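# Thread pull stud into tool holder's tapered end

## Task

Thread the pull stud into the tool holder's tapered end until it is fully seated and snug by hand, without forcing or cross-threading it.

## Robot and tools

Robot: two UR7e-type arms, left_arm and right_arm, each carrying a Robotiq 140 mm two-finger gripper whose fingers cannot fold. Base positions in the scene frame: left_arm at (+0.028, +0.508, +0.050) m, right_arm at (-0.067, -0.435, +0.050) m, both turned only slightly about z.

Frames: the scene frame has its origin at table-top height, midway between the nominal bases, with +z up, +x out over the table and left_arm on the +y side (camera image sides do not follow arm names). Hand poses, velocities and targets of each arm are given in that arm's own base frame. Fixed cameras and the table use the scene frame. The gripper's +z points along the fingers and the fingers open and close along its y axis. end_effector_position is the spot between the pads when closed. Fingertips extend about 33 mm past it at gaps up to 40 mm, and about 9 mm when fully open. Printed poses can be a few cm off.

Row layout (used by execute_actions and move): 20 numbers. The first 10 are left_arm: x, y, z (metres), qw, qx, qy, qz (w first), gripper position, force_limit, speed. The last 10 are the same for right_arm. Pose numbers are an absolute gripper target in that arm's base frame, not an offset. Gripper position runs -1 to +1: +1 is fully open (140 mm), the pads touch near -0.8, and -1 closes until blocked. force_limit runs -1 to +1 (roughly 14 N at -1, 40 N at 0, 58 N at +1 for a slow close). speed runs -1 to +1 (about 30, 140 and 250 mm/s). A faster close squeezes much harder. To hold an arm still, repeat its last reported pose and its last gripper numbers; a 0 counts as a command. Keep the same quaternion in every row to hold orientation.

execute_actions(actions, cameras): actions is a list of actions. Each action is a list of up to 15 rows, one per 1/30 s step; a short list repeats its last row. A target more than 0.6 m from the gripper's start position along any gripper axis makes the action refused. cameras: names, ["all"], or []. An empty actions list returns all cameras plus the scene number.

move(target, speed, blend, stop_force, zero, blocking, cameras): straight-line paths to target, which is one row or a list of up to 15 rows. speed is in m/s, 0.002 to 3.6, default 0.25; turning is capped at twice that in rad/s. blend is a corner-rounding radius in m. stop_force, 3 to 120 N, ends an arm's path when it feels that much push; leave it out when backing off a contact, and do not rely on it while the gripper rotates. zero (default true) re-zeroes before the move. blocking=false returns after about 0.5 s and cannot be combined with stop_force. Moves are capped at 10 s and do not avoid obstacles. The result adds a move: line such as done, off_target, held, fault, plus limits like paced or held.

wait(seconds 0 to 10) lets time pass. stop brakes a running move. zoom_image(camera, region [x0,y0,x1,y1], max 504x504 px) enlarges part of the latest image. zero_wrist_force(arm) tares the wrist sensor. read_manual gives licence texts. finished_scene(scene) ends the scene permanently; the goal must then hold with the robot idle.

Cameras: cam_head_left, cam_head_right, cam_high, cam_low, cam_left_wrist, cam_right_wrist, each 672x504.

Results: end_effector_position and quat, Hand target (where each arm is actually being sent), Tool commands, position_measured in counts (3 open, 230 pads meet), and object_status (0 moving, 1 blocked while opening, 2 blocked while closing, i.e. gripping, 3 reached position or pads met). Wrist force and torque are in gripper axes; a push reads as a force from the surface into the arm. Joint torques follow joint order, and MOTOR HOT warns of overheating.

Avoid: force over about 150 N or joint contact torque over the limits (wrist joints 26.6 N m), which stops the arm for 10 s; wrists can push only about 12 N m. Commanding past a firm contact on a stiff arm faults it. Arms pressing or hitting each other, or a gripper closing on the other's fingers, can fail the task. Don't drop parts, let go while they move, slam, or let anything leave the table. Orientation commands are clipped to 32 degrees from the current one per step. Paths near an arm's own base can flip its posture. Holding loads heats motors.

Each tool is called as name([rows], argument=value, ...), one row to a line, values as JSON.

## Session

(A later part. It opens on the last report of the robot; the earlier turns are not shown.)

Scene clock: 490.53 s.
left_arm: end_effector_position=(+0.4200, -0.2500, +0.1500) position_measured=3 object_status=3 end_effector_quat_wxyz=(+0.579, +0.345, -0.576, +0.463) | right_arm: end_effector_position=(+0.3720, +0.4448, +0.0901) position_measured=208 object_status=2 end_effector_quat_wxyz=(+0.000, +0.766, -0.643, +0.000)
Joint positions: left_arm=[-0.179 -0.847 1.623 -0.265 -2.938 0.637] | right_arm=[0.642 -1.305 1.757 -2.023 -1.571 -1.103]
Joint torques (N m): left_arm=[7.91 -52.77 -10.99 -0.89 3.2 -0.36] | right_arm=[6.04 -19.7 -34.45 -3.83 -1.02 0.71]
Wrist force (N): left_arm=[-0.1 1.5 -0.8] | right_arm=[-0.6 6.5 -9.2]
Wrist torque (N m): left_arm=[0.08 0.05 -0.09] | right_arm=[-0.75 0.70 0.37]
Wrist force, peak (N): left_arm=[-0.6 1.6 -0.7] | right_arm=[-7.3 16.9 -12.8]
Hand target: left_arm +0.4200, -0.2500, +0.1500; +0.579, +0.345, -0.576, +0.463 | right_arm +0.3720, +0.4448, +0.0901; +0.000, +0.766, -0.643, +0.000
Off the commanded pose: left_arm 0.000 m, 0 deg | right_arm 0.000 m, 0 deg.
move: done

move(target=[0.42,-0.25,0.15,0.579,0.345,-0.576,0.463,1,1,1,0.3719,0.4442,0.0899,0,-0.0872,0.9962,0,-1,0.8,-1], speed=0.4)

move(target=[0.42,-0.25,0.15,0.579,0.345,-0.576,0.463,1,1,1,0.3719,0.4442,0.0897,0,0.643,0.766,0,-1,0.8,-1], speed=0.4)

move(target=[0.42,-0.25,0.15,0.579,0.345,-0.576,0.463,1,1,1,0.3719,0.4442,0.0895,0,0.9962,0.0872,0,-1,0.8,-1], speed=0.4)

Scene clock: 502.87 s.
left_arm: end_effector_position=(+0.4200, -0.2500, +0.1500) position_measured=3 object_status=3 end_effector_quat_wxyz=(+0.579, +0.345, -0.576, +0.463) | right_arm: end_effector_position=(+0.3719, +0.4442, +0.0900) position_measured=208 object_status=2 end_effector_quat_wxyz=(+0.000, -0.087, +0.996, +0.000)
Joint positions: left_arm=[-0.179 -0.847 1.623 -0.265 -2.938 0.637] | right_arm=[0.642 -1.306 1.758 -2.024 -1.571 0.467]
Joint torques (N m): left_arm=[7.42 -52.8 -11.15 -0.85 3.23 -0.3] | right_arm=[3.75 -19.39 -25.63 2.34 -4.94 0.72]
Wrist force (N): left_arm=[-0.4 1.2 -0.4] | right_arm=[-8.9 11.2 -7.3]
Wrist torque (N m): left_arm=[0.02 0.11 -0.10] | right_arm=[-1.07 0.79 0.31]
Wrist force, peak (N): left_arm=[-0.3 1.8 -0.4] | right_arm=[-8.6 11.9 -9.1]
Hand target: left_arm +0.4200, -0.2500, +0.1500; +0.579, +0.345, -0.576, +0.463 | right_arm +0.3719, +0.4442, +0.0899; +0.000, -0.087, +0.996, +0.000
Off the commanded pose: left_arm 0.000 m, 0 deg | right_arm 0.000 m, 0 deg.
move: done

Scene clock: 505.37 s.
left_arm: end_effector_position=(+0.4200, -0.2500, +0.1500) position_measured=3 object_status=3 end_effector_quat_wxyz=(+0.579, +0.345, -0.576, +0.463) | right_arm: end_effector_position=(+0.3719, +0.4442, +0.0897) position_measured=208 object_status=2 end_effector_quat_wxyz=(+0.000, +0.643, +0.766, +0.000)
Joint positions: left_arm=[-0.179 -0.847 1.623 -0.265 -2.938 0.637] | right_arm=[0.642 -1.305 1.759 -2.024 -1.571 2.038]
Joint torques (N m): left_arm=[7.97 -52.14 -11.32 -0.9 3.21 -0.32] | right_arm=[11.37 -11.17 -20.64 1.9 0.16 0.7]
Wrist force (N): left_arm=[-0.7 1.1 -0.6] | right_arm=[-4.7 4.0 -21.7]
Wrist torque (N m): left_arm=[0.01 0.17 -0.10] | right_arm=[-0.69 0.74 0.35]
Wrist force, peak (N): left_arm=[-0.3 1.8 -0.4] | right_arm=[-2.7 4.9 -23.4]
Hand target: left_arm +0.4200, -0.2500, +0.1500; +0.579, +0.345, -0.576, +0.463 | right_arm +0.3719, +0.4442, +0.0897; +0.000, +0.643, +0.766, +0.000
Off the commanded pose: left_arm 0.000 m, 0 deg | right_arm 0.000 m, 0 deg.
move: done

Scene clock: 507.87 s.
left_arm: end_effector_position=(+0.4200, -0.2500, +0.1500) position_measured=3 object_status=3 end_effector_quat_wxyz=(+0.579, +0.345, -0.576, +0.463) | right_arm: end_effector_position=(+0.3719, +0.4442, +0.0895) position_measured=208 object_status=2 end_effector_quat_wxyz=(+0.000, +0.996, +0.087, +0.000)
Joint positions: left_arm=[-0.179 -0.847 1.623 -0.265 -2.938 0.637] | right_arm=[0.642 -1.305 1.759 -2.025 -1.571 3.608]
Joint torques (N m): left_arm=[7.25 -52.42 -10.91 -0.87 3.22 -0.23] | right_arm=[9.31 -6.03 -21.29 -1.23 -0.12 0.75]
Wrist force (N): left_arm=[-0.5 1.4 -0.4] | right_arm=[-10.2 3.6 -34.3]
Wrist torque (N m): left_arm=[0.08 0.12 -0.09] | right_arm=[-0.62 0.80 0.32]
Wrist force, peak (N): left_arm=[0.0 1.6 -0.7] | right_arm=[-9.5 2.3 -35.4]
Hand target: left_arm +0.4200, -0.2500, +0.1500; +0.579, +0.345, -0.576, +0.463 | right_arm +0.3719, +0.4442, +0.0895; +0.000, +0.996, +0.087, +0.000
Off the commanded pose: left_arm 0.000 m, 0 deg | right_arm 0.000 m, 0 deg.
move: done

move([
  [0.42,-0.25,0.15,0.579,0.345,-0.576,0.463,1,1,1,0.3719,0.4442,0.0902,0,0.9962,0.0872,0,-1,0.8,-1],
  [0.42,-0.25,0.15,0.579,0.345,-0.576,0.463,1,1,1,0.3719,0.4442,0.0902,0,0.9962,0.0872,0,-0.45,0.8,-1],
], speed=0.01, cameras=["cam_left_wrist","cam_right_wrist"])

zoom_image(camera="cam_left_wrist", region=[370, 220, 450, 300])

zoom_image(camera="cam_right_wrist", region=[280, 180, 440, 300])

Scene clock: 523.53 s.
left_arm: end_effector_position=(+0.4200, -0.2500, +0.1500) position_measured=3 object_status=3 end_effector_quat_wxyz=(+0.579, +0.345, -0.576, +0.463) | right_arm: end_effector_position=(+0.3719, +0.4442, +0.0902) position_measured=186 object_status=0 end_effector_quat_wxyz=(+0.000, +0.996, +0.087, +0.000)
Joint positions: left_arm=[-0.179 -0.847 1.623 -0.265 -2.938 0.637] | right_arm=[0.642 -1.306 1.758 -2.023 -1.571 3.609]
Joint torques (N m): left_arm=[7.8 -52.39 -11.76 -0.93 3.24 -0.26] | right_arm=[6.07 -47.69 -32.77 -4.42 -0.02 0.92]
Wrist force (N): left_arm=[-0.5 1.2 -0.3] | right_arm=[-4.6 -2.6 -3.0]
Wrist torque (N m): left_arm=[0.02 0.14 -0.09] | right_arm=[-0.48 0.74 0.33]
Wrist force, peak (N): left_arm=[-0.4 1.7 -0.6] | right_arm=[-10.3 3.5 -34.5]
Hand target: left_arm +0.4200, -0.2500, +0.1500; +0.579, +0.345, -0.576, +0.463 | right_arm +0.3719, +0.4442, +0.0902; +0.000, +0.996, +0.087, +0.000
Off the commanded pose: left_arm 0.000 m, 0 deg | right_arm 0.000 m, 0 deg.
move: done
Images, in order (width x height): cam_left_wrist 672x504, cam_right_wrist 672x504.

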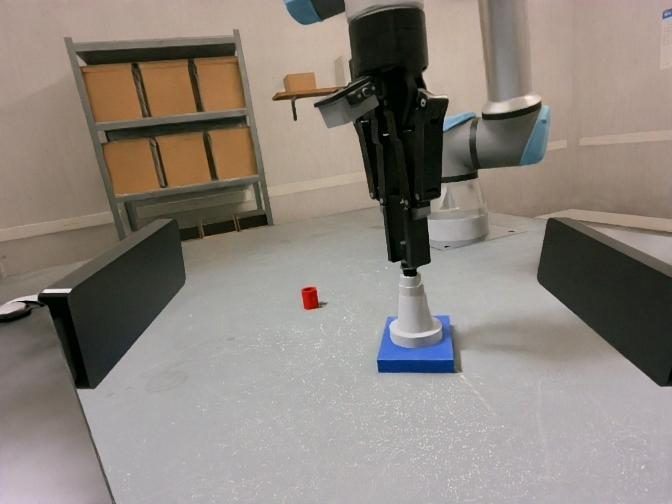

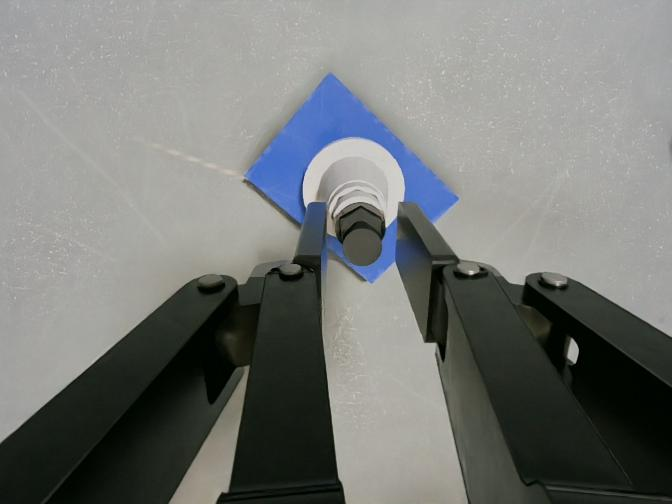

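Scaled by 6.300 from the camera's 672x504 image, which has a finer 960x720 frame.

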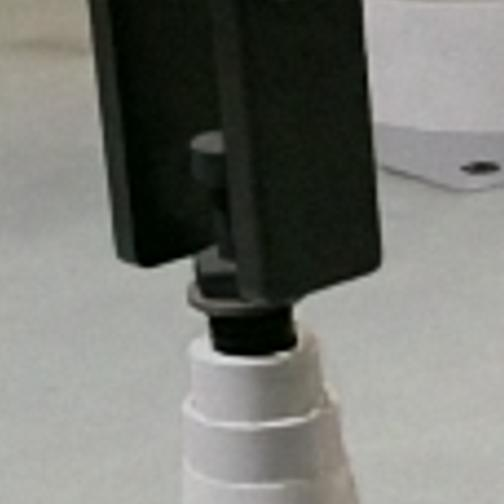

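Scaled by 3.150 from the camera's 672x504 image, which has a finer 960x720 frame.

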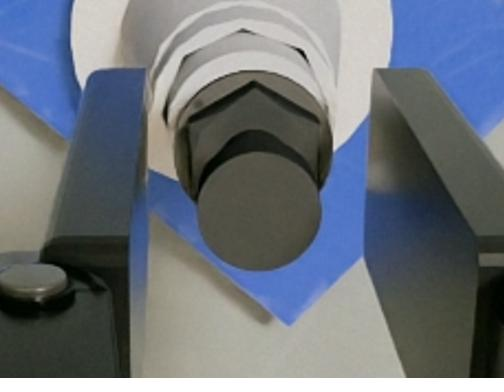

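move([
  [0.42,-0.25,0.15,0.579,0.345,-0.576,0.463,1,1,1,0.3719,0.4450,0.0902,0,0.9962,0.0872,0,-0.45,0.8,-1],
  [0.42,-0.25,0.15,0.579,0.345,-0.576,0.463,1,1,1,0.3719,0.4450,0.0902,0,0.9962,0.0872,0,-1,0.8,-1],
], speed=0.01)

wait(seconds=0.6, cameras=["cam_left_wrist","cam_right_wrist"])

zoom_image(camera="cam_right_wrist", region=[280, 180, 440, 300])

Scene clock: 545.70 s.
left_arm: end_effector_position=(+0.4200, -0.2500, +0.1500) position_measured=3 object_status=3 end_effector_quat_wxyz=(+0.579, +0.345, -0.576, +0.463) | right_arm: end_effector_position=(+0.3719, +0.4450, +0.0902) position_measured=208 object_status=0 end_effector_quat_wxyz=(+0.000, +0.996, +0.087, +0.000)
Joint positions: left_arm=[-0.179 -0.847 1.623 -0.265 -2.938 0.637] | right_arm=[0.643 -1.304 1.756 -2.022 -1.571 3.61]
Joint torques (N m): left_arm=[7.63 -52.78 -11.26 -0.86 3.25 -0.29] | right_arm=[2.4 -24.51 -21.25 -1.93 -1.52 0.01]
Wrist force (N): left_arm=[-0.4 1.3 -0.4] | right_arm=[-6.4 -0.5 -10.9]
Wrist torque (N m): left_arm=[0.04 0.11 -0.10] | right_arm=[-0.52 0.72 0.22]
Wrist force, peak (N): left_arm=[-0.7 1.7 -0.4] | right_arm=[-6.4 -0.7 -11.0]
Hand target: left_arm +0.4200, -0.2500, +0.1500; +0.579, +0.345, -0.576, +0.463 | right_arm +0.3719, +0.4450, +0.0902; +0.000, +0.996, +0.087, +0.000
Off the commanded pose: left_arm 0.000 m, 0 deg | right_arm 0.000 m, 0 deg.
move: done

Scene clock: 546.30 s.
left_arm: end_effector_position=(+0.4200, -0.2500, +0.1500) position_measured=3 object_status=3 end_effector_quat_wxyz=(+0.579, +0.345, -0.576, +0.463) | right_arm: end_effector_position=(+0.3719, +0.4450, +0.0902) position_measured=208 object_status=2 end_effector_quat_wxyz=(+0.000, +0.996, +0.087, +0.000)
Joint positions: left_arm=[-0.179 -0.847 1.623 -0.265 -2.938 0.637] | right_arm=[0.643 -1.304 1.756 -2.022 -1.571 3.61]
Joint torques (N m): left_arm=[7.62 -52.63 -11.2 -0.9 3.21 -0.04] | right_arm=[-1 -26.4 -16.83 -2.24 -1.24 -0.28]
Wrist force (N): left_arm=[-0.5 1.4 -0.4] | right_arm=[-6.6 -0.8 -11.0]
Wrist torque (N m): left_arm=[0.07 0.14 -0.09] | right_arm=[-0.60 0.75 0.22]
Wrist force, peak (N): left_arm=[-0.6 1.7 -0.5] | right_arm=[-6.5 -0.6 -11.1]
Hand target: left_arm +0.4200, -0.2500, +0.1500; +0.579, +0.345, -0.576, +0.463 | right_arm +0.3719, +0.4450, +0.0902; +0.000, +0.996, +0.087, +0.000
Tool commands: left_gripper/position=+1.0 left_gripper/force_limit=+1.0 left_gripper/speed=+1.0 right_gripper/position=-1.0 right_gripper/force_limit=+0.8 right_gripper/speed=-1.0
Off the commanded pose: left_arm 0.000 m, 0 deg | right_arm 0.000 m, 0 deg.
wait: 0.60 s; at rest by 0.17 s
Images, in order (width x height): cam_left_wrist 672x504, cam_right_wrist 672x504.

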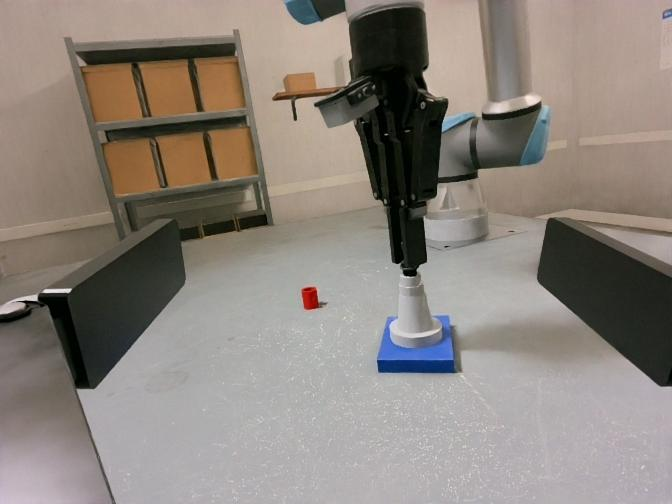

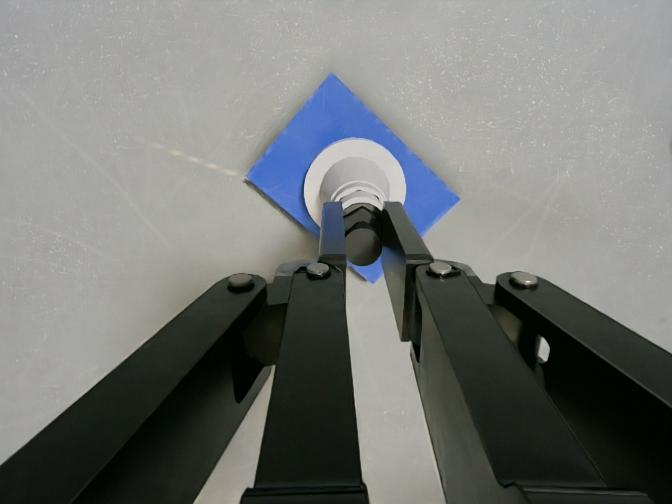

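Scaled by 3.150 from the camera's 672x504 image, which has a finer 960x720 frame.

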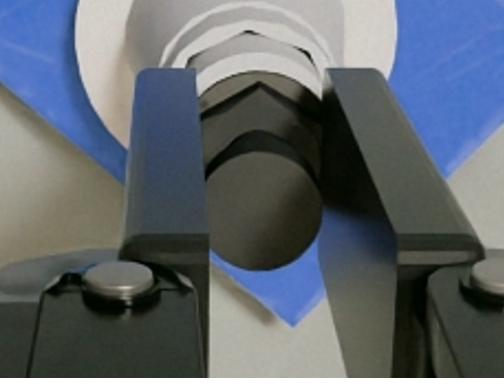

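move([
  [0.42,-0.25,0.15,0.579,0.345,-0.576,0.463,1,1,1,0.3719,0.4450,0.096,0,0.9962,0.0872,0,-1,0.8,-1],
  [0.42,-0.25,0.15,0.579,0.345,-0.576,0.463,1,1,1,0.3719,0.4450,0.096,0,0.515,0.857,0,-1,0.8,-1],
  [0.42,-0.25,0.15,0.579,0.345,-0.576,0.463,1,1,1,0.3719,0.4450,0.096,0,-0.3907,0.9205,0,-1,0.8,-1],
  [0.42,-0.25,0.15,0.579,0.345,-0.576,0.463,1,1,1,0.3719,0.4450,0.096,0,-0.9744,0.225,0,-1,0.8,-1],
  [0.42,-0.25,0.15,0.579,0.345,-0.576,0.463,1,1,1,0.3719,0.4450,0.096,0,-0.7547,-0.6561,0,-1,0.8,-1],
], speed=[0.02,0.7,0.7,0.7,0.7])

move(target=[0.42,-0.25,0.15,0.579,0.345,-0.576,0.463,1,1,1,0.3719,0.4450,0.096,0,0.0872,-0.9962,0,-1,0.8,-1], speed=0.7)

move(target=[0.42,-0.25,0.15,0.579,0.345,-0.576,0.463,1,1,1,0.3719,0.4450,0.085,0,0.0872,-0.9962,0,-1,0.8,-1], speed=0.005, stop_force=4)

Scene clock: 568.20 s.
left_arm: end_effector_position=(+0.4200, -0.2500, +0.1500) position_measured=3 object_status=3 end_effector_quat_wxyz=(+0.579, +0.345, -0.576, +0.463) | right_arm: end_effector_position=(+0.3719, +0.4450, +0.0960) position_measured=208 object_status=2 end_effector_quat_wxyz=(+0.000, +0.755, +0.656, +0.000)
Joint positions: left_arm=[-0.179 -0.847 1.623 -0.265 -2.938 0.637] | right_arm=[0.643 -1.31 1.748 -2.008 -1.571 -3.93]
Joint torques (N m): left_arm=[7.64 -52.28 -11.14 -0.92 3.19 -0.15] | right_arm=[-4.53 -47.22 -16.29 -1.15 -0.04 -0.74]
Wrist force (N): left_arm=[-0.4 1.5 -0.5] | right_arm=[-4.3 -2.4 -2.5]
Wrist torque (N m): left_arm=[0.09 0.11 -0.09] | right_arm=[-0.41 0.66 0.22]
Wrist force, peak (N): left_arm=[-0.3 1.8 -0.5] | right_arm=[-6.6 -0.6 -11.2]
Hand target: left_arm +0.4200, -0.2500, +0.1500; +0.579, +0.345, -0.576, +0.463 | right_arm +0.3719, +0.4450, +0.0960; +0.000, +0.755, +0.656, +0.000
Off the commanded pose: left_arm 0.000 m, 0 deg | right_arm 0.000 m, 0 deg.
move: done

Scene clock: 570.20 s.
left_arm: end_effector_position=(+0.4200, -0.2500, +0.1500) position_measured=3 object_status=3 end_effector_quat_wxyz=(+0.579, +0.345, -0.576, +0.463) | right_arm: end_effector_position=(+0.3719, +0.4450, +0.0960) position_measured=208 object_status=2 end_effector_quat_wxyz=(+0.000, -0.087, +0.996, +0.000)
Joint positions: left_arm=[-0.179 -0.847 1.623 -0.265 -2.938 0.637] | right_arm=[0.643 -1.31 1.748 -2.008 -1.571 -5.815]
Joint torques (N m): left_arm=[8.62 -52.76 -11.1 -1.06 3.36 -0.24] | right_arm=[-4.19 -47.47 -16.98 -1.2 -0.16 -0.8]
Wrist force (N): left_arm=[-0.3 1.3 -0.4] | right_arm=[-4.6 -2.7 -2.2]
Wrist torque (N m): left_arm=[0.06 0.08 -0.10] | right_arm=[-0.51 0.69 0.17]
Wrist force, peak (N): left_arm=[-0.4 1.7 -0.3] | right_arm=[-4.6 -2.5 -2.7]
Hand target: left_arm +0.4200, -0.2500, +0.1500; +0.579, +0.345, -0.576, +0.463 | right_arm +0.3719, +0.4450, +0.0960; +0.000, -0.087, +0.996, +0.000
Off the commanded pose: left_arm 0.000 m, 0 deg | right_arm 0.000 m, 0 deg.
move: done

Scene clock: 572.30 s.
left_arm: end_effector_position=(+0.4200, -0.2500, +0.1500) position_measured=3 object_status=3 end_effector_quat_wxyz=(+0.579, +0.345, -0.576, +0.463) | right_arm: end_effector_position=(+0.3719, +0.4450, +0.0915) position_measured=208 object_status=2 end_effector_quat_wxyz=(+0.000, -0.087, +0.996, +0.000)
Joint positions: left_arm=[-0.179 -0.847 1.623 -0.265 -2.938 0.637] | right_arm=[0.643 -1.306 1.754 -2.019 -1.571 -5.815]
Joint torques (N m): left_arm=[7.37 -52.2 -11.18 -0.83 3.13 -0.14] | right_arm=[6.47 -46.99 -32.32 -1.3 0.94 -1.11]
Wrist force (N): left_arm=[-0.4 1.4 -0.3] | right_arm=[-5.4 -3.2 -2.9]
Wrist torque (N m): left_arm=[0.08 0.10 -0.09] | right_arm=[-0.48 0.64 0.18]
Wrist force, peak (N): left_arm=[-0.7 1.4 -0.7] | right_arm=[-5.8 -3.4 -9.1]
Hand target: left_arm +0.4200, -0.2500, +0.1500; +0.579, +0.345, -0.576, +0.463 | right_arm +0.3719, +0.4450, +0.0916; +0.000, -0.087, +0.996, +0.000
Off the commanded pose: left_arm 0.000 m, 0 deg | right_arm 0.007 m, 0 deg.
move: contact (right_arm)

move(target=[0.42,-0.25,0.15,0.579,0.345,-0.576,0.463,1,1,1,0.3719,0.4450,0.0912,0,-0.6428,-0.766,0,-1,0.8,-1], speed=0.4)

move(target=[0.42,-0.25,0.15,0.579,0.345,-0.576,0.463,1,1,1,0.3719,0.4450,0.091,0,-0.9962,-0.0872,0,-1,0.8,-1], speed=0.4)

move(target=[0.42,-0.25,0.15,0.579,0.345,-0.576,0.463,1,1,1,0.3719,0.4450,0.0909,0,-0.766,0.6428,0,-1,0.8,-1], speed=0.4)

move(target=[0.42,-0.25,0.15,0.579,0.345,-0.576,0.463,1,1,1,0.3719,0.4450,0.0907,0,-0.0872,0.9962,0,-1,0.8,-1], speed=0.4)

Scene clock: 582.67 s.
left_arm: end_effector_position=(+0.4200, -0.2500, +0.1500) position_measured=3 object_status=3 end_effector_quat_wxyz=(+0.579, +0.345, -0.576, +0.463) | right_arm: end_effector_position=(+0.3719, +0.4450, +0.0912) position_measured=208 object_status=2 end_effector_quat_wxyz=(+0.000, +0.643, +0.766, +0.000)
Joint positions: left_arm=[-0.179 -0.847 1.623 -0.265 -2.938 0.637] | right_arm=[0.643 -1.306 1.755 -2.02 -1.571 -4.244]
Joint torques (N m): left_arm=[7.67 -52.61 -11.61 -0.94 3.27 -0.1] | right_arm=[9.75 -17.41 -30.97 -1.53 0.44 0.8]
Wrist force (N): left_arm=[-0.4 1.3 -0.2] | right_arm=[-8.3 -3.7 -10.2]
Wrist torque (N m): left_arm=[0.06 0.12 -0.10] | right_arm=[-0.34 0.68 0.36]
Wrist force, peak (N): left_arm=[-0.9 1.7 -0.4] | right_arm=[-7.4 -5.3 -14.6]
Hand target: left_arm +0.4200, -0.2500, +0.1500; +0.579, +0.345, -0.576, +0.463 | right_arm +0.3719, +0.4450, +0.0912; +0.000, +0.643, +0.766, +0.000
Off the commanded pose: left_arm 0.000 m, 0 deg | right_arm 0.000 m, 0 deg.
move: done

Scene clock: 585.17 s.
left_arm: end_effector_position=(+0.4200, -0.2500, +0.1500) position_measured=3 object_status=3 end_effector_quat_wxyz=(+0.579, +0.345, -0.576, +0.463) | right_arm: end_effector_position=(+0.3719, +0.4450, +0.0910) position_measured=208 object_status=2 end_effector_quat_wxyz=(+0.000, +0.996, +0.087, +0.000)
Joint positions: left_arm=[-0.179 -0.847 1.623 -0.265 -2.938 0.637] | right_arm=[0.643 -1.305 1.755 -2.021 -1.571 -2.674]
Joint torques (N m): left_arm=[7.51 -53.04 -11.49 -0.82 3.21 -0.03] | right_arm=[8.58 -22.32 -32.69 -1.57 -0.79 0.76]
Wrist force (N): left_arm=[-0.6 1.1 -0.5] | right_arm=[-4.5 -2.5 -2.4]
Wrist torque (N m): left_arm=[-0.01 0.16 -0.09] | right_arm=[-0.45 0.71 0.33]
Wrist force, peak (N): left_arm=[-0.4 1.8 -0.7] | right_arm=[-9.7 -5.1 -16.9]
Hand target: left_arm +0.4200, -0.2500, +0.1500; +0.579, +0.345, -0.576, +0.463 | right_arm +0.3719, +0.4450, +0.0910; +0.000, +0.996, +0.087, +0.000
Off the commanded pose: left_arm 0.000 m, 0 deg | right_arm 0.000 m, 0 deg.
move: done

Scene clock: 587.67 s.
left_arm: end_effector_position=(+0.4200, -0.2500, +0.1500) position_measured=3 object_status=3 end_effector_quat_wxyz=(+0.579, +0.345, -0.576, +0.463) | right_arm: end_effector_position=(+0.3719, +0.4450, +0.0909) position_measured=208 object_status=2 end_effector_quat_wxyz=(+0.000, +0.766, -0.643, +0.000)
Joint positions: left_arm=[-0.179 -0.847 1.623 -0.265 -2.938 0.637] | right_arm=[0.643 -1.305 1.755 -2.021 -1.571 -1.103]
Joint torques (N m): left_arm=[7.55 -52.46 -10.97 -0.92 3.37 -0.09] | right_arm=[8.7 -20.23 -30.87 -0.83 -0.63 0.59]
Wrist force (N): left_arm=[-0.3 1.5 -0.6] | right_arm=[-3.5 -2.6 -6.8]
Wrist torque (N m): left_arm=[0.09 0.09 -0.09] | right_arm=[-0.39 0.63 0.33]
Wrist force, peak (N): left_arm=[-0.6 1.7 -0.4] | right_arm=[-4.0 -2.6 -6.8]
Hand target: left_arm +0.4200, -0.2500, +0.1500; +0.579, +0.345, -0.576, +0.463 | right_arm +0.3719, +0.4450, +0.0909; +0.000, +0.766, -0.643, +0.000
Off the commanded pose: left_arm 0.000 m, 0 deg | right_arm 0.000 m, 0 deg.
move: done

Scene clock: 590.17 s.
left_arm: end_effector_position=(+0.4200, -0.2500, +0.1500) position_measured=3 object_status=3 end_effector_quat_wxyz=(+0.579, +0.345, -0.576, +0.463) | right_arm: end_effector_position=(+0.3719, +0.4450, +0.0907) position_measured=208 object_status=2 end_effector_quat_wxyz=(+0.000, -0.087, +0.996, +0.000)
Joint positions: left_arm=[-0.179 -0.847 1.623 -0.265 -2.938 0.637] | right_arm=[0.643 -1.305 1.755 -2.021 -1.571 0.468]
Joint torques (N m): left_arm=[7.41 -52.04 -11.11 -1.04 3.23 -0.02] | right_arm=[16.19 -11.39 -26.67 -3.55 3.91 0.67]
Wrist force (N): left_arm=[-0.8 1.2 -0.5] | right_arm=[-4.0 -20.4 -25.2]
Wrist torque (N m): left_arm=[0.02 0.19 -0.09] | right_arm=[0.23 0.76 0.26]
Wrist force, peak (N): left_arm=[-0.3 1.9 -0.5] | right_arm=[-4.0 -20.4 -25.2]
Hand target: left_arm +0.4200, -0.2500, +0.1500; +0.579, +0.345, -0.576, +0.463 | right_arm +0.3719, +0.4450, +0.0907; +0.000, -0.087, +0.996, +0.000
Off the commanded pose: left_arm 0.000 m, 0 deg | right_arm 0.000 m, 0 deg.
move: done

move(target=[0.42,-0.25,0.15,0.579,0.345,-0.576,0.463,1,1,1,0.3720,0.4443,0.0907,0,-0.0872,0.9962,0,-1,0.8,-1], speed=0.01, cameras=["cam_left_wrist","cam_right_wrist"])

zoom_image(camera="cam_left_wrist", region=[370, 220, 450, 300])

zoom_image(camera="cam_right_wrist", region=[280, 180, 440, 300])

Scene clock: 612.40 s.
left_arm: end_effector_position=(+0.4200, -0.2500, +0.1500) position_measured=3 object_status=3 end_effector_quat_wxyz=(+0.579, +0.345, -0.576, +0.463) | right_arm: end_effector_position=(+0.3720, +0.4443, +0.0907) position_measured=208 object_status=2 end_effector_quat_wxyz=(+0.000, -0.087, +0.996, +0.000)
Joint positions: left_arm=[-0.179 -0.847 1.623 -0.265 -2.938 0.637] | right_arm=[0.642 -1.306 1.757 -2.022 -1.571 0.467]
Joint torques (N m): left_arm=[7.55 -52.8 -11.14 -0.89 3.17 0] | right_arm=[-7.08 -38.89 -10.28 -2.12 1.53 -1.24]
Wrist force (N): left_arm=[-0.3 1.3 -0.5] | right_arm=[-7.4 -6.2 -17.7]
Wrist torque (N m): left_arm=[0.05 0.10 -0.09] | right_arm=[-0.41 0.76 0.31]
Wrist force, peak (N): left_arm=[-0.3 1.5 -0.8] | right_arm=[-4.5 -19.4 -27.4]
Hand target: left_arm +0.4200, -0.2500, +0.1500; +0.579, +0.345, -0.576, +0.463 | right_arm +0.3720, +0.4443, +0.0907; +0.000, -0.087, +0.996, +0.000
Off the commanded pose: left_arm 0.000 m, 0 deg | right_arm 0.000 m, 0 deg.
move: done
Images, in order (width x height): cam_left_wrist 672x504, cam_right_wrist 672x504.

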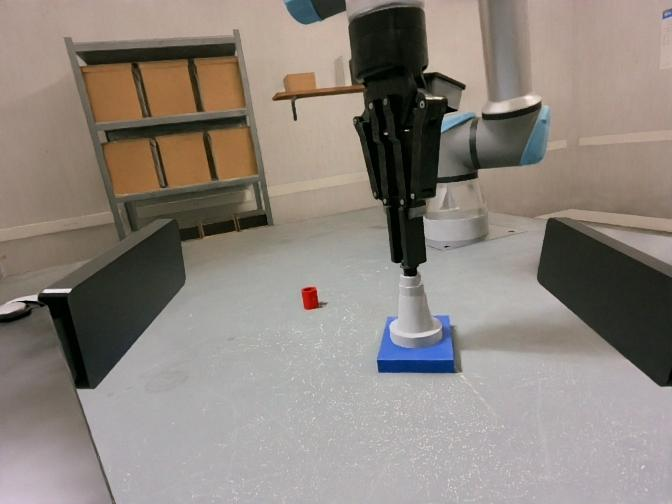

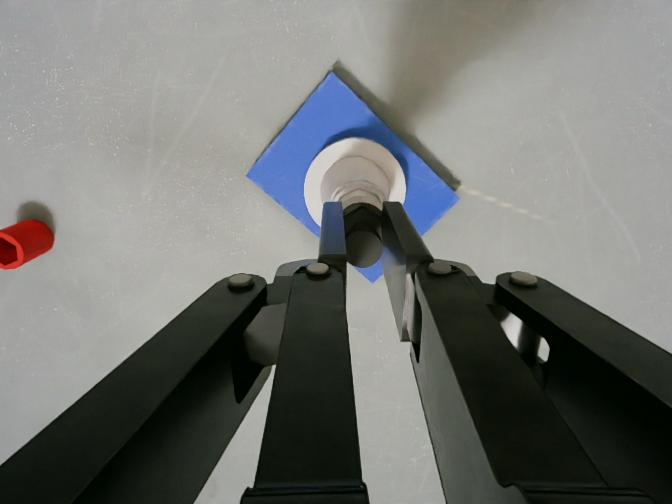

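Scaled by 6.300 from the camera's 672x504 image, which has a finer 960x720 frame.

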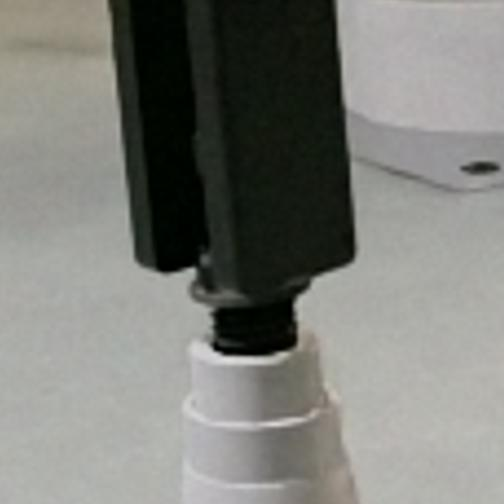

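Scaled by 3.150 from the camera's 672x504 image, which has a finer 960x720 frame.

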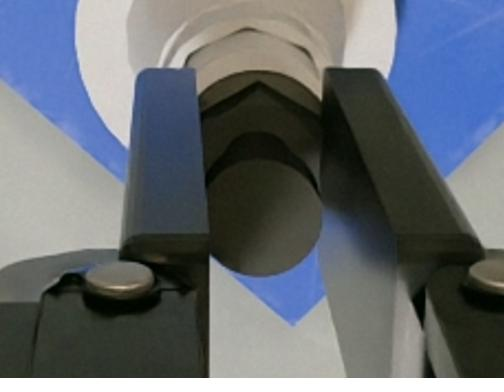

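move(target=[0.42,-0.25,0.15,0.579,0.345,-0.576,0.463,1,1,1,0.3720,0.4445,0.0908,0,0.643,0.766,0,-1,0.8,-1], speed=0.4)

move(target=[0.42,-0.25,0.15,0.579,0.345,-0.576,0.463,1,1,1,0.3720,0.4445,0.0907,0,0.9962,0.0872,0,-1,0.8,-1], speed=0.4)

move(target=[0.42,-0.25,0.15,0.579,0.345,-0.576,0.463,1,1,1,0.3720,0.4445,0.0906,0,0.766,-0.643,0,-1,0.8,-1], speed=0.4)

Scene clock: 629.73 s.
left_arm: end_effector_position=(+0.4200, -0.2500, +0.1500) position_measured=3 object_status=3 end_effector_quat_wxyz=(+0.579, +0.345, -0.576, +0.463) | right_arm: end_effector_position=(+0.3720, +0.4445, +0.0908) position_measured=208 object_status=2 end_effector_quat_wxyz=(+0.000, +0.643, +0.766, +0.000)
Joint positions: left_arm=[-0.179 -0.847 1.623 -0.265 -2.938 0.637] | right_arm=[0.642 -1.306 1.756 -2.021 -1.571 2.038]
Joint torques (N m): left_arm=[7.15 -52.47 -11.77 -0.78 3.25 -0.07] | right_arm=[3.77 -18.32 -30.02 -2.15 -0.49 0.8]
Wrist force (N): left_arm=[-0.4 1.3 -0.7] | right_arm=[-9.6 -7.0 -14.1]
Wrist torque (N m): left_arm=[0.04 0.12 -0.10] | right_arm=[-0.40 0.92 0.34]
Wrist force, peak (N): left_arm=[-0.6 1.7 -0.7] | right_arm=[-10.9 -10.5 -21.1]
Hand target: left_arm +0.4200, -0.2500, +0.1500; +0.579, +0.345, -0.576, +0.463 | right_arm +0.3720, +0.4445, +0.0908; +0.000, +0.643, +0.766, +0.000
Off the commanded pose: left_arm 0.000 m, 0 deg | right_arm 0.000 m, 0 deg.
move: done

Scene clock: 632.23 s.
left_arm: end_effector_position=(+0.4200, -0.2500, +0.1500) position_measured=3 object_status=3 end_effector_quat_wxyz=(+0.579, +0.345, -0.576, +0.463) | right_arm: end_effector_position=(+0.3720, +0.4445, +0.0907) position_measured=208 object_status=2 end_effector_quat_wxyz=(+0.000, +0.996, +0.087, +0.000)
Joint positions: left_arm=[-0.179 -0.847 1.623 -0.265 -2.938 0.637] | right_arm=[0.642 -1.306 1.756 -2.022 -1.571 3.609]
Joint torques (N m): left_arm=[7.43 -52.67 -11.94 -1.07 3.29 0.07] | right_arm=[6.03 -21.7 -30.69 -0.07 -2.85 0.79]
Wrist force (N): left_arm=[-0.5 1.2 -0.3] | right_arm=[-4.1 -8.8 -3.6]
Wrist torque (N m): left_arm=[0.03 0.13 -0.09] | right_arm=[-0.35 0.81 0.33]
Wrist force, peak (N): left_arm=[-0.2 1.8 -0.3] | right_arm=[-11.2 -8.0 -15.2]
Hand target: left_arm +0.4200, -0.2500, +0.1500; +0.579, +0.345, -0.576, +0.463 | right_arm +0.3720, +0.4445, +0.0907; +0.000, +0.996, +0.087, +0.000
Off the commanded pose: left_arm 0.000 m, 0 deg | right_arm 0.000 m, 0 deg.
move: done

Scene clock: 634.73 s.
left_arm: end_effector_position=(+0.4200, -0.2500, +0.1500) position_measured=3 object_status=3 end_effector_quat_wxyz=(+0.579, +0.345, -0.576, +0.463) | right_arm: end_effector_position=(+0.3720, +0.4445, +0.0906) position_measured=208 object_status=2 end_effector_quat_wxyz=(+0.000, +0.766, -0.643, +0.000)
Joint positions: left_arm=[-0.179 -0.847 1.623 -0.265 -2.938 0.637] | right_arm=[0.642 -1.306 1.757 -2.022 -1.571 5.18]
Joint torques (N m): left_arm=[7.15 -51.94 -12.24 -0.89 3.32 0.07] | right_arm=[10.21 -19.57 -27.19 1.66 0.78 0.73]
Wrist force (N): left_arm=[-0.5 1.4 -0.3] | right_arm=[-5.5 -10.5 -7.4]
Wrist torque (N m): left_arm=[0.05 0.13 -0.09] | right_arm=[-0.15 0.77 0.32]
Wrist force, peak (N): left_arm=[-0.6 1.8 -0.3] | right_arm=[-5.3 -11.8 -6.8]
Hand target: left_arm +0.4200, -0.2500, +0.1500; +0.579, +0.345, -0.576, +0.463 | right_arm +0.3720, +0.4445, +0.0906; +0.000, +0.766, -0.643, +0.000
Off the commanded pose: left_arm 0.000 m, 0 deg | right_arm 0.000 m, 0 deg.
move: done

move([
  [0.42,-0.25,0.15,0.579,0.345,-0.576,0.463,1,1,1,0.372,0.4447,0.0955,0,0.766,-0.643,0,-1,0.8,-1],
  [0.42,-0.25,0.15,0.579,0.345,-0.576,0.463,1,1,1,0.372,0.4447,0.0955,0,0.9863,0.165,0,-1,0.8,-1],
  [0.42,-0.25,0.15,0.579,0.345,-0.576,0.463,1,1,1,0.372,0.4447,0.0955,0,0.515,0.857,0,-1,0.8,-1],
  [0.42,-0.25,0.15,0.579,0.345,-0.576,0.463,1,1,1,0.372,0.4447,0.0955,0,-0.3173,0.9483,0,-1,0.8,-1],
  [0.42,-0.25,0.15,0.579,0.345,-0.576,0.463,1,1,1,0.372,0.4447,0.0955,0,-0.9272,0.3746,0,-1,0.8,-1],
], speed=[0.02,0.7,0.7,0.7,0.7])

move(target=[0.42,-0.25,0.15,0.579,0.345,-0.576,0.463,1,1,1,0.372,0.4447,0.0955,0,-0.887,-0.4617,0,-1,0.8,-1], speed=0.7)

move(target=[0.42,-0.25,0.15,0.579,0.345,-0.576,0.463,1,1,1,0.372,0.4447,0.085,0,-0.887,-0.4617,0,-1,0.8,-1], speed=0.005, stop_force=5)

Scene clock: 666.10 s.
left_arm: end_effector_position=(+0.4200, -0.2500, +0.1500) position_measured=3 object_status=3 end_effector_quat_wxyz=(+0.579, +0.345, -0.576, +0.463) | right_arm: end_effector_position=(+0.3720, +0.4447, +0.0955) position_measured=208 object_status=2 end_effector_quat_wxyz=(+0.000, +0.927, -0.375, +0.000)
Joint positions: left_arm=[-0.179 -0.847 1.623 -0.265 -2.938 0.637] | right_arm=[0.642 -1.31 1.749 -2.009 -1.571 -1.731]
Joint torques (N m): left_arm=[7.67 -52.21 -11.56 -1.06 3.22 0.17] | right_arm=[-6.39 -47.54 -17.56 -1.29 -0.29 -0.84]
Wrist force (N): left_arm=[-0.1 1.3 -0.5] | right_arm=[-5.3 -2.9 -2.9]
Wrist torque (N m): left_arm=[0.05 0.06 -0.09] | right_arm=[-0.54 0.82 0.21]
Wrist force, peak (N): left_arm=[-0.9 1.6 -0.6] | right_arm=[-5.4 -11.2 -8.3]
Hand target: left_arm +0.4200, -0.2500, +0.1500; +0.579, +0.345, -0.576, +0.463 | right_arm +0.3720, +0.4447, +0.0955; +0.000, +0.927, -0.375, +0.000
Off the commanded pose: left_arm 0.000 m, 0 deg | right_arm 0.000 m, 0 deg.
move: done

Scene clock: 668.00 s.
left_arm: end_effector_position=(+0.4200, -0.2500, +0.1500) position_measured=3 object_status=3 end_effector_quat_wxyz=(+0.579, +0.345, -0.576, +0.463) | right_arm: end_effector_position=(+0.3720, +0.4447, +0.0955) position_measured=208 object_status=2 end_effector_quat_wxyz=(+0.000, +0.887, +0.462, +0.000)
Joint positions: left_arm=[-0.179 -0.847 1.623 -0.265 -2.938 0.637] | right_arm=[0.642 -1.31 1.749 -2.009 -1.571 -3.459]
Joint torques (N m): left_arm=[7.39 -52.42 -12.21 -0.93 3.26 0.05] | right_arm=[-4.7 -47.19 -16.19 -1.32 -0.06 -0.79]
Wrist force (N): left_arm=[-0.1 1.2 -0.6] | right_arm=[-5.4 -3.2 -3.0]
Wrist torque (N m): left_arm=[0.02 0.05 -0.09] | right_arm=[-0.62 0.84 0.19]
Wrist force, peak (N): left_arm=[-0.3 1.6 -1.0] | right_arm=[-5.5 -3.5 -3.0]
Hand target: left_arm +0.4200, -0.2500, +0.1500; +0.579, +0.345, -0.576, +0.463 | right_arm +0.3720, +0.4447, +0.0955; +0.000, +0.887, +0.462, +0.000
Off the commanded pose: left_arm 0.000 m, 0 deg | right_arm 0.000 m, 0 deg.
move: done

Scene clock: 670.20 s.
left_arm: end_effector_position=(+0.4200, -0.2500, +0.1500) position_measured=3 object_status=3 end_effector_quat_wxyz=(+0.579, +0.345, -0.576, +0.463) | right_arm: end_effector_position=(+0.3720, +0.4447, +0.0908) position_measured=208 object_status=2 end_effector_quat_wxyz=(+0.000, +0.887, +0.462, +0.000)
Joint positions: left_arm=[-0.179 -0.847 1.623 -0.265 -2.938 0.637] | right_arm=[0.642 -1.305 1.756 -2.021 -1.571 -3.459]
Joint torques (N m): left_arm=[6.97 -52.57 -11.53 -0.89 3.27 0.13] | right_arm=[3.14 -47.34 -33.95 -2.3 -1.73 -1.47]
Wrist force (N): left_arm=[-0.3 1.5 -0.5] | right_arm=[-7.8 -3.8 -2.9]
Wrist torque (N m): left_arm=[0.10 0.09 -0.09] | right_arm=[-0.57 0.83 0.20]
Wrist force, peak (N): left_arm=[-0.3 1.9 -0.5] | right_arm=[-10.7 -4.2 -12.2]
Hand target: left_arm +0.4200, -0.2500, +0.1500; +0.579, +0.345, -0.576, +0.463 | right_arm +0.3720, +0.4447, +0.0908; +0.000, +0.887, +0.462, +0.000
Off the commanded pose: left_arm 0.000 m, 0 deg | right_arm 0.006 m, 0 deg.
move: contact (right_arm)

move(target=[0.42,-0.25,0.15,0.579,0.345,-0.576,0.463,1,1,1,0.372,0.4447,0.0904,0,-0.9763,-0.2164,0,-1,0.8,-1], speed=0.3)

move(target=[0.42,-0.25,0.15,0.579,0.345,-0.576,0.463,1,1,1,0.372,0.4447,0.0902,0,-0.9848,0.1736,0,-1,0.8,-1], speed=0.3)

move(target=[0.42,-0.25,0.15,0.579,0.345,-0.576,0.463,1,1,1,0.372,0.4447,0.0899,0,-0.8434,0.5373,0,-1,0.8,-1], speed=0.3)

Scene clock: 680.60 s.
left_arm: end_effector_position=(+0.4200, -0.2500, +0.1500) position_measured=3 object_status=3 end_effector_quat_wxyz=(+0.579, +0.345, -0.576, +0.463) | right_arm: end_effector_position=(+0.3720, +0.4447, +0.0904) position_measured=208 object_status=2 end_effector_quat_wxyz=(+0.000, +0.976, +0.216, +0.000)
Joint positions: left_arm=[-0.179 -0.847 1.623 -0.265 -2.938 0.637] | right_arm=[0.642 -1.305 1.756 -2.022 -1.571 -2.936]
Joint torques (N m): left_arm=[7.53 -52.15 -11.82 -0.98 3.34 0.15] | right_arm=[6.73 -18.82 -30.23 -3.04 -2.44 0.63]
Wrist force (N): left_arm=[-0.1 1.3 -0.4] | right_arm=[-8.6 -4.6 -10.1]
Wrist torque (N m): left_arm=[0.05 0.05 -0.09] | right_arm=[-0.50 0.89 0.34]
Wrist force, peak (N): left_arm=[-0.5 1.5 -0.9] | right_arm=[-8.8 -5.7 -9.9]
Hand target: left_arm +0.4200, -0.2500, +0.1500; +0.579, +0.345, -0.576, +0.463 | right_arm +0.3720, +0.4447, +0.0904; +0.000, +0.976, +0.216, +0.000
Off the commanded pose: left_arm 0.000 m, 0 deg | right_arm 0.000 m, 0 deg.
move: done

Scene clock: 682.40 s.
left_arm: end_effector_position=(+0.4200, -0.2500, +0.1500) position_measured=3 object_status=3 end_effector_quat_wxyz=(+0.579, +0.345, -0.576, +0.463) | right_arm: end_effector_position=(+0.3720, +0.4447, +0.0902) position_measured=208 object_status=2 end_effector_quat_wxyz=(+0.000, +0.985, -0.174, +0.000)
Joint positions: left_arm=[-0.179 -0.847 1.623 -0.265 -2.938 0.637] | right_arm=[0.642 -1.305 1.757 -2.023 -1.571 -2.151]
Joint torques (N m): left_arm=[6.89 -52.67 -12.07 -0.95 3.26 0.14] | right_arm=[7.54 -20.93 -29.44 -1.46 -2.77 0.74]
Wrist force (N): left_arm=[-0.5 1.1 -0.4] | right_arm=[-5.1 -7.6 -5.5]
Wrist torque (N m): left_arm=[0.02 0.13 -0.09] | right_arm=[-0.33 0.89 0.31]
Wrist force, peak (N): left_arm=[-0.7 1.6 -0.4] | right_arm=[-8.7 -4.9 -10.2]
Hand target: left_arm +0.4200, -0.2500, +0.1500; +0.579, +0.345, -0.576, +0.463 | right_arm +0.3720, +0.4447, +0.0902; +0.000, +0.985, -0.174, +0.000
Off the commanded pose: left_arm 0.000 m, 0 deg | right_arm 0.000 m, 0 deg.
move: done

Scene clock: 684.20 s.
left_arm: end_effector_position=(+0.4200, -0.2500, +0.1500) position_measured=3 object_status=3 end_effector_quat_wxyz=(+0.579, +0.345, -0.576, +0.463) | right_arm: end_effector_position=(+0.3720, +0.4447, +0.0899) position_measured=208 object_status=2 end_effector_quat_wxyz=(+0.000, +0.843, -0.537, +0.000)
Joint positions: left_arm=[-0.179 -0.847 1.623 -0.265 -2.938 0.637] | right_arm=[0.642 -1.305 1.757 -2.023 -1.571 -1.365]
Joint torques (N m): left_arm=[6.94 -53.08 -11.24 -1.04 3.26 0.21] | right_arm=[10.05 -14.72 -23.66 -0.41 -1.31 0.52]
Wrist force (N): left_arm=[-0.3 1.4 -0.7] | right_arm=[-4.1 -8.3 -14.9]
Wrist torque (N m): left_arm=[0.08 0.08 -0.09] | right_arm=[-0.28 0.84 0.36]
Wrist force, peak (N): left_arm=[-0.8 1.6 -0.8] | right_arm=[-4.1 -8.3 -14.9]
Hand target: left_arm +0.4200, -0.2500, +0.1500; +0.579, +0.345, -0.576, +0.463 | right_arm +0.3720, +0.4447, +0.0899; +0.000, +0.843, -0.537, +0.000
Off the commanded pose: left_arm 0.000 m, 0 deg | right_arm 0.000 m, 0 deg.
move: done

move(target=[0.42,-0.25,0.15,0.579,0.345,-0.576,0.463,1,1,1,0.372,0.4446,0.0897,0,-0.5736,0.8192,0,-1,0.8,-1], speed=0.3)

move(target=[0.42,-0.25,0.15,0.579,0.345,-0.576,0.463,1,1,1,0.372,0.4446,0.0895,0,-0.2164,0.9763,0,-1,0.8,-1], speed=0.3)

move(target=[0.42,-0.25,0.15,0.579,0.345,-0.576,0.463,1,1,1,0.372,0.4446,0.0893,0,0.1736,0.9848,0,-1,0.8,-1], speed=0.3)

Scene clock: 696.27 s.
left_arm: end_effector_position=(+0.4200, -0.2500, +0.1500) position_measured=3 object_status=3 end_effector_quat_wxyz=(+0.579, +0.345, -0.576, +0.463) | right_arm: end_effector_position=(+0.3720, +0.4446, +0.0897) position_measured=208 object_status=2 end_effector_quat_wxyz=(+0.000, -0.574, +0.819, +0.000)
Joint positions: left_arm=[-0.179 -0.847 1.623 -0.265 -2.938 0.637] | right_arm=[0.642 -1.305 1.758 -2.024 -1.571 -0.58]
Joint torques (N m): left_arm=[7.4 -52.35 -12.44 -0.9 3.17 0.2] | right_arm=[13.57 -18.93 -21.21 -1.12 1.15 0.68]
Wrist force (N): left_arm=[-0.5 1.5 -0.4] | right_arm=[-2.9 -12.3 -18.4]
Wrist torque (N m): left_arm=[0.07 0.14 -0.09] | right_arm=[-0.22 0.80 0.35]
Wrist force, peak (N): left_arm=[-0.2 1.7 -0.6] | right_arm=[-0.6 -12.8 -19.7]
Hand target: left_arm +0.4200, -0.2500, +0.1500; +0.579, +0.345, -0.576, +0.463 | right_arm +0.3720, +0.4446, +0.0897; +0.000, -0.574, +0.819, +0.000
Off the commanded pose: left_arm 0.000 m, 0 deg | right_arm 0.000 m, 0 deg.
move: done

Scene clock: 698.07 s.
left_arm: end_effector_position=(+0.4200, -0.2500, +0.1500) position_measured=3 object_status=3 end_effector_quat_wxyz=(+0.579, +0.345, -0.576, +0.463) | right_arm: end_effector_position=(+0.3720, +0.4446, +0.0895) position_measured=208 object_status=2 end_effector_quat_wxyz=(+0.000, -0.216, +0.976, +0.000)
Joint positions: left_arm=[-0.179 -0.847 1.623 -0.265 -2.938 0.637] | right_arm=[0.642 -1.304 1.758 -2.024 -1.571 0.206]
Joint torques (N m): left_arm=[7.26 -52.44 -12.23 -0.88 3.24 0.32] | right_arm=[15.6 -5.94 -22.19 -3.17 2.38 0.71]
Wrist force (N): left_arm=[-0.5 1.3 -0.5] | right_arm=[-0.6 -17.2 -34.6]
Wrist torque (N m): left_arm=[0.06 0.13 -0.09] | right_arm=[-0.05 0.90 0.29]
Wrist force, peak (N): left_arm=[-0.6 1.8 -0.4] | right_arm=[-0.4 -17.1 -35.0]
Hand target: left_arm +0.4200, -0.2500, +0.1500; +0.579, +0.345, -0.576, +0.463 | right_arm +0.3720, +0.4446, +0.0895; +0.000, -0.216, +0.976, +0.000
Off the commanded pose: left_arm 0.000 m, 0 deg | right_arm 0.000 m, 0 deg.
move: done

Scene clock: 699.87 s.
left_arm: end_effector_position=(+0.4200, -0.2500, +0.1500) position_measured=3 object_status=3 end_effector_quat_wxyz=(+0.579, +0.345, -0.576, +0.463) | right_arm: end_effector_position=(+0.3720, +0.4446, +0.0893) position_measured=208 object_status=2 end_effector_quat_wxyz=(+0.000, +0.174, +0.985, +0.000)
Joint positions: left_arm=[-0.179 -0.847 1.623 -0.265 -2.938 0.637] | right_arm=[0.642 -1.304 1.758 -2.025 -1.571 0.991]
Joint torques (N m): left_arm=[7.1 -52.76 -11.75 -0.88 3.23 0.32] | right_arm=[14.65 -12.08 -26.68 -0.72 1.23 0.74]
Wrist force (N): left_arm=[-0.3 1.2 -0.4] | right_arm=[-12.6 -11.6 -21.8]
Wrist torque (N m): left_arm=[0.02 0.09 -0.09] | right_arm=[-0.16 0.94 0.34]
Wrist force, peak (N): left_arm=[-0.2 1.8 -0.3] | right_arm=[-7.7 -22.7 -32.7]
Hand target: left_arm +0.4200, -0.2500, +0.1500; +0.579, +0.345, -0.576, +0.463 | right_arm +0.3720, +0.4446, +0.0893; +0.000, +0.174, +0.985, +0.000
Off the commanded pose: left_arm 0.000 m, 0 deg | right_arm 0.000 m, 0 deg.
move: done

move(target=[0.42,-0.25,0.15,0.579,0.345,-0.576,0.463,1,1,1,0.3722,0.4444,0.0891,0,0.5373,0.8434,0,-1,0.8,-1], speed=0.3)

move(target=[0.42,-0.25,0.15,0.579,0.345,-0.576,0.463,1,1,1,0.3722,0.4444,0.0889,0,0.8434,0.5373,0,-1,0.8,-1], speed=0.3, cameras=["cam_left_wrist"])

zoom_image(camera="cam_left_wrist", region=[370, 220, 450, 300])

Scene clock: 711.10 s.
left_arm: end_effector_position=(+0.4200, -0.2500, +0.1500) position_measured=3 object_status=3 end_effector_quat_wxyz=(+0.579, +0.345, -0.576, +0.463) | right_arm: end_effector_position=(+0.3722, +0.4444, +0.0891) position_measured=208 object_status=2 end_effector_quat_wxyz=(+0.000, +0.537, +0.843, +0.000)
Joint positions: left_arm=[-0.179 -0.847 1.623 -0.265 -2.938 0.637] | right_arm=[0.642 -1.304 1.759 -2.025 -1.571 1.776]
Joint torques (N m): left_arm=[7.51 -51.86 -11.75 -0.9 3.31 0.31] | right_arm=[8.93 -13.32 -31.59 -6.71 -0.9 0.57]
Wrist force (N): left_arm=[-0.3 1.5 -0.6] | right_arm=[-12.8 -14.4 -22.0]
Wrist torque (N m): left_arm=[0.09 0.10 -0.09] | right_arm=[-0.03 0.96 0.34]
Wrist force, peak (N): left_arm=[-0.7 1.7 -0.6] | right_arm=[-14.4 -14.8 -23.2]
Hand target: left_arm +0.4200, -0.2500, +0.1500; +0.579, +0.345, -0.576, +0.463 | right_arm +0.3722, +0.4444, +0.0891; +0.000, +0.537, +0.843, +0.000
Off the commanded pose: left_arm 0.000 m, 0 deg | right_arm 0.000 m, 0 deg.
move: done

Scene clock: 713.07 s.
left_arm: end_effector_position=(+0.4200, -0.2500, +0.1500) position_measured=3 object_status=3 end_effector_quat_wxyz=(+0.579, +0.345, -0.576, +0.463) | right_arm: end_effector_position=(+0.3722, +0.4444, +0.0889) position_measured=208 object_status=2 end_effector_quat_wxyz=(+0.000, +0.843, +0.537, +0.000)
Joint positions: left_arm=[-0.179 -0.847 1.623 -0.265 -2.938 0.637] | right_arm=[0.642 -1.304 1.759 -2.026 -1.571 2.649]
Joint torques (N m): left_arm=[7.03 -53.02 -11.87 -0.84 3.28 0.34] | right_arm=[5.32 -13.9 -33.25 -7.09 -2.6 0.62]
Wrist force (N): left_arm=[-0.4 1.5 -0.4] | right_arm=[-24.1 -12.8 -22.5]
Wrist torque (N m): left_arm=[0.09 0.11 -0.09] | right_arm=[-0.10 1.13 0.29]
Wrist force, peak (N): left_arm=[-0.5 1.6 -0.5] | right_arm=[-25.3 -12.8 -22.2]
Hand target: left_arm +0.4200, -0.2500, +0.1500; +0.579, +0.345, -0.576, +0.463 | right_arm +0.3722, +0.4444, +0.0889; +0.000, +0.843, +0.537, +0.000
Off the commanded pose: left_arm 0.000 m, 0 deg | right_arm 0.000 m, 0 deg.
move: done
Images, in order (width x height): cam_left_wrist 672x504.

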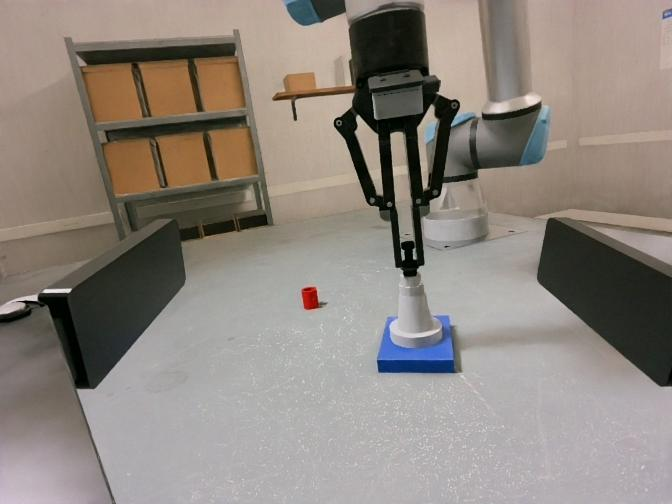

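Scaled by 6.300 from the camera's 672x504 image, which has a finer 960x720 frame.

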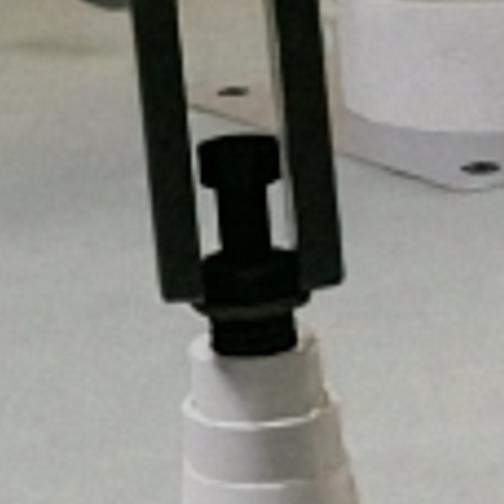

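move(target=[0.42,-0.25,0.15,0.579,0.345,-0.576,0.463,1,1,1,0.3716,0.4438,0.0890,0,0.8434,0.5373,0,-1,0.8,-1], speed=0.01)

move(target=[0.42,-0.25,0.15,0.579,0.345,-0.576,0.463,1,1,1,0.3716,0.4438,0.0898,0,0.8434,0.5373,0,-1,0.8,-1], speed=0.005)

Scene clock: 723.33 s.
left_arm: end_effector_position=(+0.4200, -0.2500, +0.1500) position_measured=3 object_status=3 end_effector_quat_wxyz=(+0.579, +0.345, -0.576, +0.463) | right_arm: end_effector_position=(+0.3716, +0.4438, +0.0890) position_measured=208 object_status=2 end_effector_quat_wxyz=(+0.000, +0.843, +0.537, +0.000)
Joint positions: left_arm=[-0.179 -0.847 1.623 -0.265 -2.938 0.637] | right_arm=[0.641 -1.306 1.761 -2.026 -1.571 2.648]
Joint torques (N m): left_arm=[7 -53.06 -12 -0.91 3.21 0.25] | right_arm=[-11.06 -48.05 -18.29 -2.26 -0.03 -0.95]
Wrist force (N): left_arm=[-0.5 1.3 -0.4] | right_arm=[-0.2 -4.6 -0.3]
Wrist torque (N m): left_arm=[0.05 0.12 -0.09] | right_arm=[-0.34 0.63 0.30]
Wrist force, peak (N): left_arm=[-1.0 1.5 -0.5] | right_arm=[-24.7 -12.6 -22.1]
Hand target: left_arm +0.4200, -0.2500, +0.1500; +0.579, +0.345, -0.576, +0.463 | right_arm +0.3716, +0.4438, +0.0890; +0.000, +0.843, +0.537, +0.000
Off the commanded pose: left_arm 0.000 m, 0 deg | right_arm 0.000 m, 0 deg.
move: done

Scene clock: 724.03 s.
left_arm: end_effector_position=(+0.4200, -0.2500, +0.1500) position_measured=3 object_status=3 end_effector_quat_wxyz=(+0.579, +0.345, -0.576, +0.463) | right_arm: end_effector_position=(+0.3716, +0.4438, +0.0897) position_measured=208 object_status=2 end_effector_quat_wxyz=(+0.000, +0.843, +0.537, +0.000)
Joint positions: left_arm=[-0.179 -0.847 1.623 -0.265 -2.938 0.637] | right_arm=[0.641 -1.306 1.76 -2.024 -1.571 2.648]
Joint torques (N m): left_arm=[6.5 -52.29 -12.53 -0.87 3.3 0.28] | right_arm=[-9.17 -62.36 -43.97 -3.42 -0.5 -0.86]
Wrist force (N): left_arm=[-0.4 1.6 -0.6] | right_arm=[1.1 -2.6 25.8]
Wrist torque (N m): left_arm=[0.11 0.12 -0.09] | right_arm=[-0.42 0.58 0.32]
Wrist force, peak (N): left_arm=[-0.4 1.7 -0.6] | right_arm=[1.1 -2.6 25.8]
Hand target: left_arm +0.4200, -0.2500, +0.1500; +0.579, +0.345, -0.576, +0.463 | right_arm +0.3716, +0.4438, +0.0898; +0.000, +0.843, +0.537, +0.000
Off the commanded pose: left_arm 0.000 m, 0 deg | right_arm 0.000 m, 0 deg.
move: done

move(target=[0.42,-0.25,0.15,0.579,0.345,-0.576,0.463,1,1,1,0.3716,0.4438,0.0890,0,0.8434,0.5373,0,-1,0.8,-1], speed=0.01)

move(target=[0.42,-0.25,0.15,0.579,0.345,-0.576,0.463,1,1,1,0.3716,0.4438,0.0885,0,0.9763,-0.2164,0,-1,0.8,-1], speed=0.4)

move(target=[0.42,-0.25,0.15,0.579,0.345,-0.576,0.463,1,1,1,0.3716,0.4438,0.0880,0,0.5373,-0.8434,0,-1,0.8,-1], speed=0.4)

Scene clock: 734.13 s.
left_arm: end_effector_position=(+0.4200, -0.2500, +0.1500) position_measured=3 object_status=3 end_effector_quat_wxyz=(+0.579, +0.345, -0.576, +0.463) | right_arm: end_effector_position=(+0.3717, +0.4438, +0.0891) position_measured=208 object_status=2 end_effector_quat_wxyz=(+0.000, +0.843, +0.537, +0.000)
Joint positions: left_arm=[-0.179 -0.847 1.623 -0.265 -2.938 0.637] | right_arm=[0.641 -1.306 1.761 -2.026 -1.571 2.648]
Joint torques (N m): left_arm=[6.89 -51.92 -11.91 -0.96 3.24 0.18] | right_arm=[-2.7 -22.5 -15.99 -3.73 -2.31 -0.82]
Wrist force (N): left_arm=[-0.4 1.3 -0.5] | right_arm=[-3.0 -4.4 -2.4]
Wrist torque (N m): left_arm=[0.04 0.12 -0.09] | right_arm=[-0.45 0.56 0.33]
Wrist force, peak (N): left_arm=[-0.6 1.8 -0.5] | right_arm=[-1.0 -4.6 29.3]
Hand target: left_arm +0.4200, -0.2500, +0.1500; +0.579, +0.345, -0.576, +0.463 | right_arm +0.3716, +0.4438, +0.0890; +0.000, +0.843, +0.537, +0.000
Off the commanded pose: left_arm 0.000 m, 0 deg | right_arm 0.000 m, 0 deg.
move: done

Scene clock: 736.63 s.
left_arm: end_effector_position=(+0.4200, -0.2500, +0.1500) position_measured=3 object_status=3 end_effector_quat_wxyz=(+0.579, +0.345, -0.576, +0.463) | right_arm: end_effector_position=(+0.3716, +0.4438, +0.0885) position_measured=208 object_status=2 end_effector_quat_wxyz=(+0.000, +0.976, -0.216, +0.000)
Joint positions: left_arm=[-0.179 -0.847 1.623 -0.265 -2.938 0.637] | right_arm=[0.641 -1.305 1.762 -2.028 -1.571 4.219]
Joint torques (N m): left_arm=[7.07 -52.57 -12.41 -0.9 3.32 0.32] | right_arm=[-2.51 -20.38 -27.36 2.59 -5.55 0.67]
Wrist force (N): left_arm=[-0.4 0.9 -0.6] | right_arm=[-12.9 -17.9 -2.9]
Wrist torque (N m): left_arm=[-0.03 0.11 -0.09] | right_arm=[0.28 0.67 0.33]
Wrist force, peak (N): left_arm=[-0.6 1.7 -0.4] | right_arm=[-12.8 -19.3 -4.5]
Hand target: left_arm +0.4200, -0.2500, +0.1500; +0.579, +0.345, -0.576, +0.463 | right_arm +0.3716, +0.4438, +0.0885; +0.000, +0.976, -0.216, +0.000
Off the commanded pose: left_arm 0.000 m, 0 deg | right_arm 0.000 m, 0 deg.
move: done

Scene clock: 739.13 s.
left_arm: end_effector_position=(+0.4200, -0.2500, +0.1500) position_measured=3 object_status=3 end_effector_quat_wxyz=(+0.579, +0.345, -0.576, +0.463) | right_arm: end_effector_position=(+0.3716, +0.4438, +0.0880) position_measured=208 object_status=2 end_effector_quat_wxyz=(+0.000, -0.537, +0.843, +0.000)
Joint positions: left_arm=[-0.179 -0.847 1.623 -0.265 -2.938 0.637] | right_arm=[0.641 -1.305 1.763 -2.029 -1.571 5.79]
Joint torques (N m): left_arm=[7.05 -52.6 -12.21 -0.82 3.34 0.5] | right_arm=[5.32 -25.26 -24.78 5.18 -4.66 0.78]
Wrist force (N): left_arm=[-0.6 1.7 -0.5] | right_arm=[-33.0 -3.1 5.5]
Wrist torque (N m): left_arm=[0.13 0.15 -0.09] | right_arm=[-0.42 0.58 0.25]
Wrist force, peak (N): left_arm=[-0.7 1.7 -0.4] | right_arm=[-34.7 -2.7 3.4]
Hand target: left_arm +0.4200, -0.2500, +0.1500; +0.579, +0.345, -0.576, +0.463 | right_arm +0.3716, +0.4438, +0.0880; +0.000, -0.537, +0.843, +0.000
Off the commanded pose: left_arm 0.000 m, 0 deg | right_arm 0.000 m, 0 deg.
move: done


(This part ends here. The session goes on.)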